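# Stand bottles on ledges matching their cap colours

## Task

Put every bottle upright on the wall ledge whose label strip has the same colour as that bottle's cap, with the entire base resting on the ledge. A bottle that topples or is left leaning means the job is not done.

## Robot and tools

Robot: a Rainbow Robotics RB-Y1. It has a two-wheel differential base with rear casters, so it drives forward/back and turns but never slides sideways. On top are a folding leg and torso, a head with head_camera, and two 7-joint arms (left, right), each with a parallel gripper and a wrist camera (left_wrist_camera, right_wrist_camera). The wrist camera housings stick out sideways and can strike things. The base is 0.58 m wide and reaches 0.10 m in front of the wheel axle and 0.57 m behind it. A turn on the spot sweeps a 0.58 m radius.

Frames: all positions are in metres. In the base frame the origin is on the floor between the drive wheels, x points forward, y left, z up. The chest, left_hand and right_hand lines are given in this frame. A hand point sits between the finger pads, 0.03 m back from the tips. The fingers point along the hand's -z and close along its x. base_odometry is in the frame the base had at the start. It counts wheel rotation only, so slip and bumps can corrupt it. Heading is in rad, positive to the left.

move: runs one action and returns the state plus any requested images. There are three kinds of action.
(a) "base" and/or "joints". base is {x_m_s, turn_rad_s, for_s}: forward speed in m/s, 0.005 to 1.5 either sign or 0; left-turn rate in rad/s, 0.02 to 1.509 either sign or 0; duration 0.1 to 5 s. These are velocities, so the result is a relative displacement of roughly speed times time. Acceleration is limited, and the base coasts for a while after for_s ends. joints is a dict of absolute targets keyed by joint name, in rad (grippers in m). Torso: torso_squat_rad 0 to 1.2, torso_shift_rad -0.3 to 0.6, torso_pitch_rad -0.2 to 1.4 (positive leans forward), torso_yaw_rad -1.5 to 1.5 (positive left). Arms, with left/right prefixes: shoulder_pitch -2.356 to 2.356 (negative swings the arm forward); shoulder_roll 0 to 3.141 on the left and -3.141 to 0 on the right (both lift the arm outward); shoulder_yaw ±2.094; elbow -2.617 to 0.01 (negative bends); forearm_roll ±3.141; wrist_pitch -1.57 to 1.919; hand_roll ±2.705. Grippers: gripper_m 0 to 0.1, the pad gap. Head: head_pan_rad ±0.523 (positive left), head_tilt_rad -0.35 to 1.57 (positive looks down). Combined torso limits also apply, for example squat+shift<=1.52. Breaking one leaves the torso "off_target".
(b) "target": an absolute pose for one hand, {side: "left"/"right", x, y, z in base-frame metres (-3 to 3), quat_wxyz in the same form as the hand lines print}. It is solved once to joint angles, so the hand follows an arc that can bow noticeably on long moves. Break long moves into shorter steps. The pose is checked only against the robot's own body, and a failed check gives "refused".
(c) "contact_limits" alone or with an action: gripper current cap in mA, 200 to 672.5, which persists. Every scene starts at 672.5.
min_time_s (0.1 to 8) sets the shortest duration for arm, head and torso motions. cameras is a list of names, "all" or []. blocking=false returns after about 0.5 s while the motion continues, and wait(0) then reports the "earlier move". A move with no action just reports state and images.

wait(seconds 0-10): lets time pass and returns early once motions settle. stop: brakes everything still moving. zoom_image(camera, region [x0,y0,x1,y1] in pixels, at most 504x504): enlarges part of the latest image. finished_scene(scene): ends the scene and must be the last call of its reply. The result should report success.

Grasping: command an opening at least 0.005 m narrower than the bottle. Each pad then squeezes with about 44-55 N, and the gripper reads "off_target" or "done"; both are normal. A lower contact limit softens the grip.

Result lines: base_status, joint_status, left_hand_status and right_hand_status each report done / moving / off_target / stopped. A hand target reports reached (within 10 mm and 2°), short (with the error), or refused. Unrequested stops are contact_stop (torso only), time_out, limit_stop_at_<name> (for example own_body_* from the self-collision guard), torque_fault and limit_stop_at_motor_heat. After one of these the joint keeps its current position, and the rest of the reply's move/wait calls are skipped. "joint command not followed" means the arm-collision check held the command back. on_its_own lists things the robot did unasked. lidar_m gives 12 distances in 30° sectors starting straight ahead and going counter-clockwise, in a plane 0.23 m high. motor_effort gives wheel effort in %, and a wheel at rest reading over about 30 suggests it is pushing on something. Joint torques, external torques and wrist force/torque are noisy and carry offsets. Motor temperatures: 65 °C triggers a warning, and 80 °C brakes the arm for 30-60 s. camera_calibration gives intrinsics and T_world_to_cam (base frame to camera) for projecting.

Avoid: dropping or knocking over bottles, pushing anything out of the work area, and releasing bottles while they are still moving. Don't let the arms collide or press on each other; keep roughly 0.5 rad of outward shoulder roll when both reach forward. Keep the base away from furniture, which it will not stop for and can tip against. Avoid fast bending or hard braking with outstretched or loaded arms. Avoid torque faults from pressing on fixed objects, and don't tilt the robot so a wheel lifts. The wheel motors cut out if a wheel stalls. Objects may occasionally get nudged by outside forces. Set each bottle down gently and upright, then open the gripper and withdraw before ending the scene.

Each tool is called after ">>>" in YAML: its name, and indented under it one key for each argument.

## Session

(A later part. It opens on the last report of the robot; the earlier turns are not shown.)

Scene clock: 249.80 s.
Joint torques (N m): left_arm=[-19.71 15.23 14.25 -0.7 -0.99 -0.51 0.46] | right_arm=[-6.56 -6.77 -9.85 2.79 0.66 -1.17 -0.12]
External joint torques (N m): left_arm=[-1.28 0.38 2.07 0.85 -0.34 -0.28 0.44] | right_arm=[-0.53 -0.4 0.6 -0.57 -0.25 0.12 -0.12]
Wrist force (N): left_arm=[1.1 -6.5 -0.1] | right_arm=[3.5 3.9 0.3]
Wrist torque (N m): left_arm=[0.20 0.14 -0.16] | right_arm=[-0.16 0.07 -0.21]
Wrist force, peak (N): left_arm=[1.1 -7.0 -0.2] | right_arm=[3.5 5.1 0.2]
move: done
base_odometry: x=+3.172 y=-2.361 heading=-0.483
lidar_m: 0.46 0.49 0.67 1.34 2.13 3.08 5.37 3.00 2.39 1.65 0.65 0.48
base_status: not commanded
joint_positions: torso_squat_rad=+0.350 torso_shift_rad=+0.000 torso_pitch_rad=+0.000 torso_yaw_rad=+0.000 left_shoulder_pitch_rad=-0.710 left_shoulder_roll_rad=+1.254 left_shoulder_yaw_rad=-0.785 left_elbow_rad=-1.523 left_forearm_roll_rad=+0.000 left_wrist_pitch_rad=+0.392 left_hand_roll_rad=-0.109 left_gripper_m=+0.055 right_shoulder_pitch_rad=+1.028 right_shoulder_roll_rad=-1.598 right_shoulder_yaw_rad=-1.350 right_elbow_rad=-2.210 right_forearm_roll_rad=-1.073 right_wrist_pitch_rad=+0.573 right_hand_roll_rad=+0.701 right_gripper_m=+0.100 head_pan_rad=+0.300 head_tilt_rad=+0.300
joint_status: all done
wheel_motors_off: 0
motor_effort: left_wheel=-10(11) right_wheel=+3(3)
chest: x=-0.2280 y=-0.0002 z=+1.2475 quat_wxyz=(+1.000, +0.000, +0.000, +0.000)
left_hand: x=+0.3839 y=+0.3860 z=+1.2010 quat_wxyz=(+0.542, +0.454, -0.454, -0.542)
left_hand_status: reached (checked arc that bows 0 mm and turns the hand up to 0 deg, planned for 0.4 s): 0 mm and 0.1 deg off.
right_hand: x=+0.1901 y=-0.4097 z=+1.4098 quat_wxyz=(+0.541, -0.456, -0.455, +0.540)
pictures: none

>>> move:
  target: {"side": "left", "x": 0.384, "y": 0.386, "z": 1.198, "quat_wxyz": [0.5417, 0.4545, -0.4545, -0.5417]}
  min_time_s: 0.4

>>> move:
  target: {"side": "left", "x": 0.384, "y": 0.386, "z": 1.1955, "quat_wxyz": [0.5417, 0.4545, -0.4545, -0.5417]}
  min_time_s: 0.4

Scene clock: 250.83 s.
Joint torques (N m): left_arm=[-17.91 13.9 12.46 -0.61 -0.67 -0.45 0.58] | right_arm=[-6.31 -6.99 -10.21 3.03 0.89 -1.27 -0.24]
External joint torques (N m): left_arm=[0.53 -0.97 0.31 1.03 -0.03 -0.22 0.57] | right_arm=[-0.29 -0.62 0.24 -0.33 -0.02 0.02 -0.23]
Wrist force (N): left_arm=[1.1 -3.1 2.4] | right_arm=[4.0 4.8 -0.5]
Wrist torque (N m): left_arm=[0.16 0.14 -0.14] | right_arm=[-0.30 0.15 -0.20]
Wrist force, peak (N): left_arm=[1.2 -6.8 -0.1] | right_arm=[3.5 5.3 -0.1]
move: done
base_odometry: x=+3.172 y=-2.361 heading=-0.483
lidar_m: 0.46 0.49 0.68 1.34 2.13 3.08 5.38 3.00 2.39 1.65 0.65 0.48
base_status: not commanded
joint_positions: torso_squat_rad=+0.350 torso_shift_rad=+0.000 torso_pitch_rad=+0.000 torso_yaw_rad=+0.000 left_shoulder_pitch_rad=-0.702 left_shoulder_roll_rad=+1.247 left_shoulder_yaw_rad=-0.779 left_elbow_rad=-1.519 left_forearm_roll_rad=-0.012 left_wrist_pitch_rad=+0.390 left_hand_roll_rad=-0.105 left_gripper_m=+0.055 right_shoulder_pitch_rad=+1.028 right_shoulder_roll_rad=-1.598 right_shoulder_yaw_rad=-1.350 right_elbow_rad=-2.210 right_forearm_roll_rad=-1.073 right_wrist_pitch_rad=+0.573 right_hand_roll_rad=+0.701 right_gripper_m=+0.100 head_pan_rad=+0.300 head_tilt_rad=+0.300
joint_status: all done
wheel_motors_off: 0
motor_effort: left_wheel=-10(11) right_wheel=+3(4)
chest: x=-0.2280 y=-0.0002 z=+1.2475 quat_wxyz=(+1.000, +0.000, +0.000, +0.000)
left_hand: x=+0.3840 y=+0.3861 z=+1.1986 quat_wxyz=(+0.541, +0.455, -0.454, -0.542)
left_hand_status: reached (checked arc that bows 0 mm and turns the hand up to 0 deg, planned for 0.4 s): 1 mm and 0.0 deg off.
right_hand: x=+0.1901 y=-0.4097 z=+1.4099 quat_wxyz=(+0.541, -0.456, -0.455, +0.540)
pictures: none

Scene clock: 251.57 s.
Joint torques (N m): left_arm=[-12.78 11.14 8.94 -0.15 -0.26 -0.42 0.4] | right_arm=[-6.51 -7.53 -9.58 2.92 0.8 -1.26 -0.31]
External joint torques (N m): left_arm=[5.66 -3.74 -3.19 1.56 0.39 -0.2 0.39] | right_arm=[-0.49 -1.15 0.87 -0.44 -0.11 0.03 -0.3]
Wrist force (N): left_arm=[0.0 4.6 6.5] | right_arm=[2.7 4.1 -0.2]
Wrist torque (N m): left_arm=[0.07 0.01 -0.02] | right_arm=[-0.21 0.01 -0.22]
Wrist force, peak (N): left_arm=[0.0 5.1 7.0] | right_arm=[3.3 5.4 -0.5]
move: done
base_odometry: x=+3.172 y=-2.361 heading=-0.483
lidar_m: 0.46 0.48 0.68 1.34 2.13 3.08 5.38 2.99 2.39 1.64 0.65 0.48
base_status: not commanded
joint_positions: torso_squat_rad=+0.350 torso_shift_rad=+0.000 torso_pitch_rad=+0.000 torso_yaw_rad=+0.000 left_shoulder_pitch_rad=-0.697 left_shoulder_roll_rad=+1.242 left_shoulder_yaw_rad=-0.773 left_elbow_rad=-1.516 left_forearm_roll_rad=-0.022 left_wrist_pitch_rad=+0.388 left_hand_roll_rad=-0.103 left_gripper_m=+0.055 right_shoulder_pitch_rad=+1.028 right_shoulder_roll_rad=-1.598 right_shoulder_yaw_rad=-1.350 right_elbow_rad=-2.210 right_forearm_roll_rad=-1.073 right_wrist_pitch_rad=+0.573 right_hand_roll_rad=+0.701 right_gripper_m=+0.100 head_pan_rad=+0.300 head_tilt_rad=+0.300
joint_status: all done
wheel_motors_off: 0
motor_effort: left_wheel=-10(11) right_wheel=+2(4)
chest: x=-0.2282 y=-0.0002 z=+1.2475 quat_wxyz=(+1.000, +0.000, +0.000, +0.000)
left_hand: x=+0.3841 y=+0.3861 z=+1.1976 quat_wxyz=(+0.541, +0.456, -0.455, -0.541)
left_hand_status: reached (checked arc that bows 0 mm and turns the hand up to 0 deg, planned for 0.4 s): 2 mm and 0.2 deg off.
right_hand: x=+0.1899 y=-0.4097 z=+1.4099 quat_wxyz=(+0.541, -0.456, -0.455, +0.540)
pictures: none

>>> move:
  joints: {"left_gripper_m": 0.1}

>>> move:
  target: {"side": "left", "x": 0.345, "y": 0.386, "z": 1.208, "quat_wxyz": [0.5417, 0.4545, -0.4545, -0.5417]}
  min_time_s: 0.6

>>> move:
  target: {"side": "left", "x": 0.29, "y": 0.386, "z": 1.215, "quat_wxyz": [0.5417, 0.4545, -0.4545, -0.5417]}
  min_time_s: 0.6

>>> move:
  target: {"side": "left", "x": 0.18, "y": 0.386, "z": 1.23, "quat_wxyz": [0.5417, 0.4545, -0.4545, -0.5417]}
  min_time_s: 0.9
  cameras: ["left_wrist_camera", "head_camera"]

>>> move:
  joints: {"head_pan_rad": -0.3, "head_tilt_rad": 0.3}
  cameras: ["head_camera"]

Scene clock: 254.03 s.
Joint torques (N m): left_arm=[-18.23 14.41 10.01 -0.97 -0.54 -0.38 0.55] | right_arm=[-6.25 -7.29 -9.69 3.02 0.89 -1.19 -0.04]
External joint torques (N m): left_arm=[0.2 -0.47 -2.12 0.74 0.1 -0.16 0.53] | right_arm=[-0.23 -0.91 0.76 -0.34 -0.02 0.1 -0.03]
Wrist force (N): left_arm=[1.5 -5.2 0.2] | right_arm=[3.6 4.4 -0.8]
Wrist torque (N m): left_arm=[0.20 0.17 -0.15] | right_arm=[-0.19 0.08 -0.26]
Wrist force, peak (N): left_arm=[0.2 4.5 6.8] | right_arm=[3.6 4.8 -0.2]
move: done
base_odometry: x=+3.172 y=-2.361 heading=-0.483
lidar_m: 0.47 0.48 0.68 1.34 2.13 3.08 5.37 2.99 2.40 1.65 0.65 0.48
base_status: not commanded
joint_positions: torso_squat_rad=+0.350 torso_shift_rad=+0.000 torso_pitch_rad=+0.000 torso_yaw_rad=+0.000 left_shoulder_pitch_rad=-0.696 left_shoulder_roll_rad=+1.241 left_shoulder_yaw_rad=-0.774 left_elbow_rad=-1.516 left_forearm_roll_rad=-0.022 left_wrist_pitch_rad=+0.388 left_hand_roll_rad=-0.103 left_gripper_m=+0.100 right_shoulder_pitch_rad=+1.028 right_shoulder_roll_rad=-1.598 right_shoulder_yaw_rad=-1.350 right_elbow_rad=-2.210 right_forearm_roll_rad=-1.073 right_wrist_pitch_rad=+0.573 right_hand_roll_rad=+0.701 right_gripper_m=+0.100 head_pan_rad=+0.300 head_tilt_rad=+0.300
joint_status: all done
wheel_motors_off: 0
motor_effort: left_wheel=-10(11) right_wheel=+2(4)
chest: x=-0.2281 y=-0.0002 z=+1.2475 quat_wxyz=(+1.000, +0.000, +0.000, +0.000)
left_hand: x=+0.3840 y=+0.3861 z=+1.1963 quat_wxyz=(+0.541, +0.455, -0.455, -0.541)
right_hand: x=+0.1900 y=-0.4097 z=+1.4099 quat_wxyz=(+0.541, -0.456, -0.455, +0.540)
pictures: none

Scene clock: 254.97 s.
Joint torques (N m): left_arm=[-16.4 16.38 13.82 -1.64 -0.77 -0.16 0.42] | right_arm=[-6.46 -6.7 -10.02 2.84 0.65 -1.35 -0.16]
External joint torques (N m): left_arm=[-0.16 1.17 1.38 -0.5 0.03 -0.11 0.4] | right_arm=[-0.44 -0.32 0.43 -0.52 -0.26 -0.05 -0.15]
Wrist force (N): left_arm=[1.2 -5.1 0.2] | right_arm=[3.2 4.4 -0.1]
Wrist torque (N m): left_arm=[0.19 0.16 -0.15] | right_arm=[-0.26 0.05 -0.22]
Wrist force, peak (N): left_arm=[1.1 -5.9 -0.1] | right_arm=[3.4 4.7 0.0]
move: done
base_odometry: x=+3.172 y=-2.361 heading=-0.483
lidar_m: 0.46 0.49 0.69 1.34 2.12 3.08 5.38 2.99 2.40 1.65 0.64 0.48
base_status: not commanded
joint_positions: torso_squat_rad=+0.350 torso_shift_rad=+0.000 torso_pitch_rad=+0.000 torso_yaw_rad=+0.000 left_shoulder_pitch_rad=-0.588 left_shoulder_roll_rad=+1.377 left_shoulder_yaw_rad=-0.725 left_elbow_rad=-1.729 left_forearm_roll_rad=-0.045 left_wrist_pitch_rad=+0.463 left_hand_roll_rad=-0.015 left_gripper_m=+0.100 right_shoulder_pitch_rad=+1.028 right_shoulder_roll_rad=-1.598 right_shoulder_yaw_rad=-1.350 right_elbow_rad=-2.210 right_forearm_roll_rad=-1.073 right_wrist_pitch_rad=+0.573 right_hand_roll_rad=+0.701 right_gripper_m=+0.100 head_pan_rad=+0.300 head_tilt_rad=+0.300
joint_status: all done
wheel_motors_off: 0
motor_effort: left_wheel=-10(11) right_wheel=+2(3)
chest: x=-0.2281 y=-0.0002 z=+1.2475 quat_wxyz=(+1.000, +0.000, +0.000, +0.000)
left_hand: x=+0.3459 y=+0.3857 z=+1.2082 quat_wxyz=(+0.542, +0.454, -0.454, -0.543)
left_hand_status: reached (checked arc that bows 9 mm and turns the hand up to 1 deg, planned for 0.6 s): 1 mm and 0.2 deg off.
right_hand: x=+0.1900 y=-0.4097 z=+1.4099 quat_wxyz=(+0.541, -0.456, -0.455, +0.540)
pictures: none

Scene clock: 256.00 s.
Joint torques (N m): left_arm=[-14.23 16.26 12.64 -0.82 -0.99 0.3 -0.01] | right_arm=[-6.51 -7.4 -9.2 3.23 0.93 -1.2 -0.03]
External joint torques (N m): left_arm=[-1.11 0.79 0.63 -0.42 -0.05 -0.11 -0.03] | right_arm=[-0.49 -1.03 1.25 -0.13 0.02 0.09 -0.02]
Wrist force (N): left_arm=[1.2 -5.1 0.1] | right_arm=[3.3 4.3 -0.1]
Wrist torque (N m): left_arm=[0.18 0.16 -0.15] | right_arm=[-0.26 0.06 -0.24]
Wrist force, peak (N): left_arm=[2.2 -5.9 -0.4] | right_arm=[3.9 4.6 -0.1]
move: done
base_odometry: x=+3.172 y=-2.361 heading=-0.483
lidar_m: 0.46 0.48 0.69 1.34 2.13 3.07 5.37 2.99 2.40 1.65 0.64 0.48
base_status: not commanded
joint_positions: torso_squat_rad=+0.350 torso_shift_rad=+0.000 torso_pitch_rad=+0.000 torso_yaw_rad=+0.000 left_shoulder_pitch_rad=-0.386 left_shoulder_roll_rad=+1.567 left_shoulder_yaw_rad=-0.640 left_elbow_rad=-1.986 left_forearm_roll_rad=-0.186 left_wrist_pitch_rad=+0.549 left_hand_roll_rad=+0.214 left_gripper_m=+0.100 right_shoulder_pitch_rad=+1.028 right_shoulder_roll_rad=-1.598 right_shoulder_yaw_rad=-1.350 right_elbow_rad=-2.210 right_forearm_roll_rad=-1.073 right_wrist_pitch_rad=+0.573 right_hand_roll_rad=+0.701 right_gripper_m=+0.100 head_pan_rad=+0.300 head_tilt_rad=+0.300
joint_status: all done
wheel_motors_off: 0
motor_effort: left_wheel=-10(11) right_wheel=+2(4)
chest: x=-0.2280 y=-0.0002 z=+1.2475 quat_wxyz=(+1.000, +0.000, +0.000, +0.000)
left_hand: x=+0.2901 y=+0.3860 z=+1.2151 quat_wxyz=(+0.542, +0.454, -0.454, -0.542)
left_hand_status: reached (checked arc that bows 11 mm and turns the hand up to 1 deg, planned for 0.6 s): 0 mm and 0.1 deg off.
right_hand: x=+0.1900 y=-0.4097 z=+1.4099 quat_wxyz=(+0.541, -0.456, -0.455, +0.540)
pictures: none

Scene clock: 257.23 s.
Joint torques (N m): left_arm=[-8.45 14.89 6.32 1.33 -0.64 1.45 0.04] | right_arm=[-6.45 -7.33 -10.01 3.09 0.88 -1.09 -0.14]
External joint torques (N m): left_arm=[-0.27 0.81 -1.57 -0.22 0.2 -0.18 0.03] | right_arm=[-0.43 -0.95 0.45 -0.27 -0.03 0.2 -0.14]
Wrist force (N): left_arm=[0.7 -5.0 0.1] | right_arm=[3.6 4.7 -0.6]
Wrist torque (N m): left_arm=[0.16 0.10 -0.16] | right_arm=[-0.28 0.14 -0.21]
Wrist force, peak (N): left_arm=[0.9 -5.7 -0.2] | right_arm=[3.7 5.2 0.3]
move: done
base_odometry: x=+3.172 y=-2.361 heading=-0.483
lidar_m: 0.46 0.49 0.68 1.34 2.12 3.07 5.37 3.00 2.39 1.65 0.65 0.48
base_status: not commanded
joint_positions: torso_squat_rad=+0.350 torso_shift_rad=+0.000 torso_pitch_rad=+0.000 torso_yaw_rad=+0.000 left_shoulder_pitch_rad=-0.132 left_shoulder_roll_rad=+2.107 left_shoulder_yaw_rad=-0.758 left_elbow_rad=-2.398 left_forearm_roll_rad=-0.668 left_wrist_pitch_rad=+0.823 left_hand_roll_rad=+0.959 left_gripper_m=+0.100 right_shoulder_pitch_rad=+1.028 right_shoulder_roll_rad=-1.598 right_shoulder_yaw_rad=-1.350 right_elbow_rad=-2.210 right_forearm_roll_rad=-1.073 right_wrist_pitch_rad=+0.573 right_hand_roll_rad=+0.701 right_gripper_m=+0.100 head_pan_rad=+0.300 head_tilt_rad=+0.300
joint_status: all done
wheel_motors_off: 0
motor_effort: left_wheel=-10(10) right_wheel=+3(3)
chest: x=-0.2280 y=-0.0002 z=+1.2475 quat_wxyz=(+1.000, +0.000, +0.000, +0.000)
left_hand: x=+0.1800 y=+0.3858 z=+1.2300 quat_wxyz=(+0.542, +0.455, -0.453, -0.542)
left_hand_status: reached (checked arc that bows 18 mm and turns the hand up to 3 deg, planned for 0.9 s): 0 mm and 0.2 deg off.
right_hand: x=+0.1900 y=-0.4097 z=+1.4098 quat_wxyz=(+0.541, -0.456, -0.455, +0.540)
pictures: head_camera, left_wrist_camera
head_camera: T_world_to_cam=[[0.26746, -0.96331, 0.02234, 0.02724], [-0.24437, -0.09023, -0.96547, 1.40569], [0.93207, 0.25277, -0.25954, 0.51082]] pos_world=[-0.1399, 0.02396, 1.48912]
left_wrist_camera: T_world_to_cam=[[-0.03364, -0.99943, -0.00039, 0.39104], [-0.61483, 0.021, -0.78838, 1.09958], [0.78794, -0.02628, -0.61519, 0.69929]] pos_world=[0.1382, 0.38611, 1.29723]

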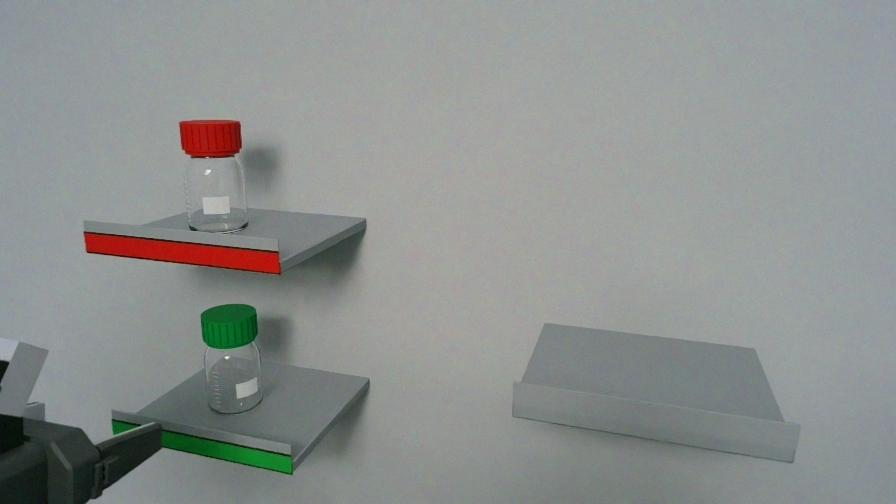

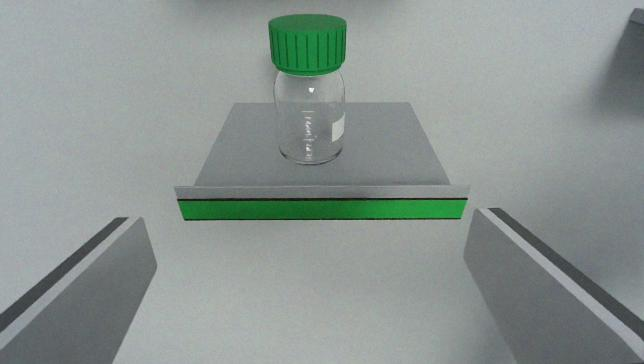

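Scene clock: 258.30 s.
Joint torques (N m): left_arm=[-8.44 14.92 6.29 1.58 -0.72 1.36 -0.18] | right_arm=[-6.9 -7.32 -9.56 3.18 0.86 -1.17 -0.11]
External joint torques (N m): left_arm=[-0.26 0.84 -1.59 0.03 0.11 -0.27 -0.19] | right_arm=[-0.87 -0.95 0.89 -0.18 -0.05 0.13 -0.1]
Wrist force (N): left_arm=[1.0 -4.7 0.5] | right_arm=[2.8 4.4 -0.1]
Wrist torque (N m): left_arm=[0.13 0.12 -0.15] | right_arm=[-0.27 0.05 -0.22]
Wrist force, peak (N): left_arm=[1.2 -5.3 0.0] | right_arm=[3.9 4.9 -0.4]
move: done
base_odometry: x=+3.172 y=-2.361 heading=-0.483
lidar_m: 0.46 0.48 0.67 1.34 2.13 3.08 5.38 2.99 2.39 1.64 0.64 0.48
base_status: not commanded
joint_positions: torso_squat_rad=+0.350 torso_shift_rad=+0.000 torso_pitch_rad=+0.000 torso_yaw_rad=+0.000 left_shoulder_pitch_rad=-0.132 left_shoulder_roll_rad=+2.107 left_shoulder_yaw_rad=-0.758 left_elbow_rad=-2.398 left_forearm_roll_rad=-0.668 left_wrist_pitch_rad=+0.823 left_hand_roll_rad=+0.959 left_gripper_m=+0.100 right_shoulder_pitch_rad=+1.028 right_shoulder_roll_rad=-1.598 right_shoulder_yaw_rad=-1.350 right_elbow_rad=-2.210 right_forearm_roll_rad=-1.073 right_wrist_pitch_rad=+0.573 right_hand_roll_rad=+0.701 right_gripper_m=+0.100 head_pan_rad=-0.300 head_tilt_rad=+0.300
joint_status: all done
wheel_motors_off: 0
motor_effort: left_wheel=-10(11) right_wheel=+2(4)
chest: x=-0.2280 y=-0.0002 z=+1.2475 quat_wxyz=(+1.000, +0.000, +0.000, +0.000)
left_hand: x=+0.1800 y=+0.3858 z=+1.2300 quat_wxyz=(+0.542, +0.455, -0.453, -0.542)
right_hand: x=+0.1900 y=-0.4097 z=+1.4098 quat_wxyz=(+0.541, -0.456, -0.455, +0.540)
head_camera: T_world_to_cam=[[-0.32316, -0.94608, 0.02235, -0.09454], [-0.25313, 0.06366, -0.96534, 1.40375], [0.91186, -0.31762, -0.26005, 0.50728]] pos_world=[-0.13779, -0.01768, 1.48913]

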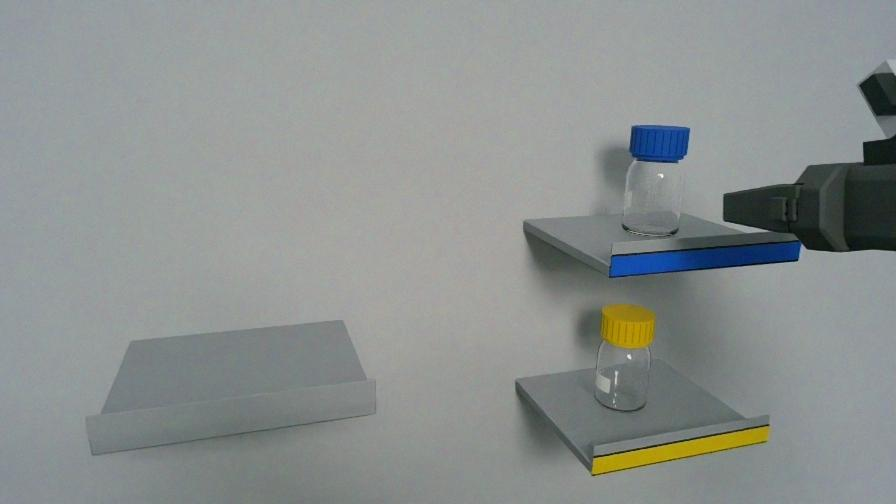

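>>> finished_scene:
  scene: 1

The scene is finished: the task was done.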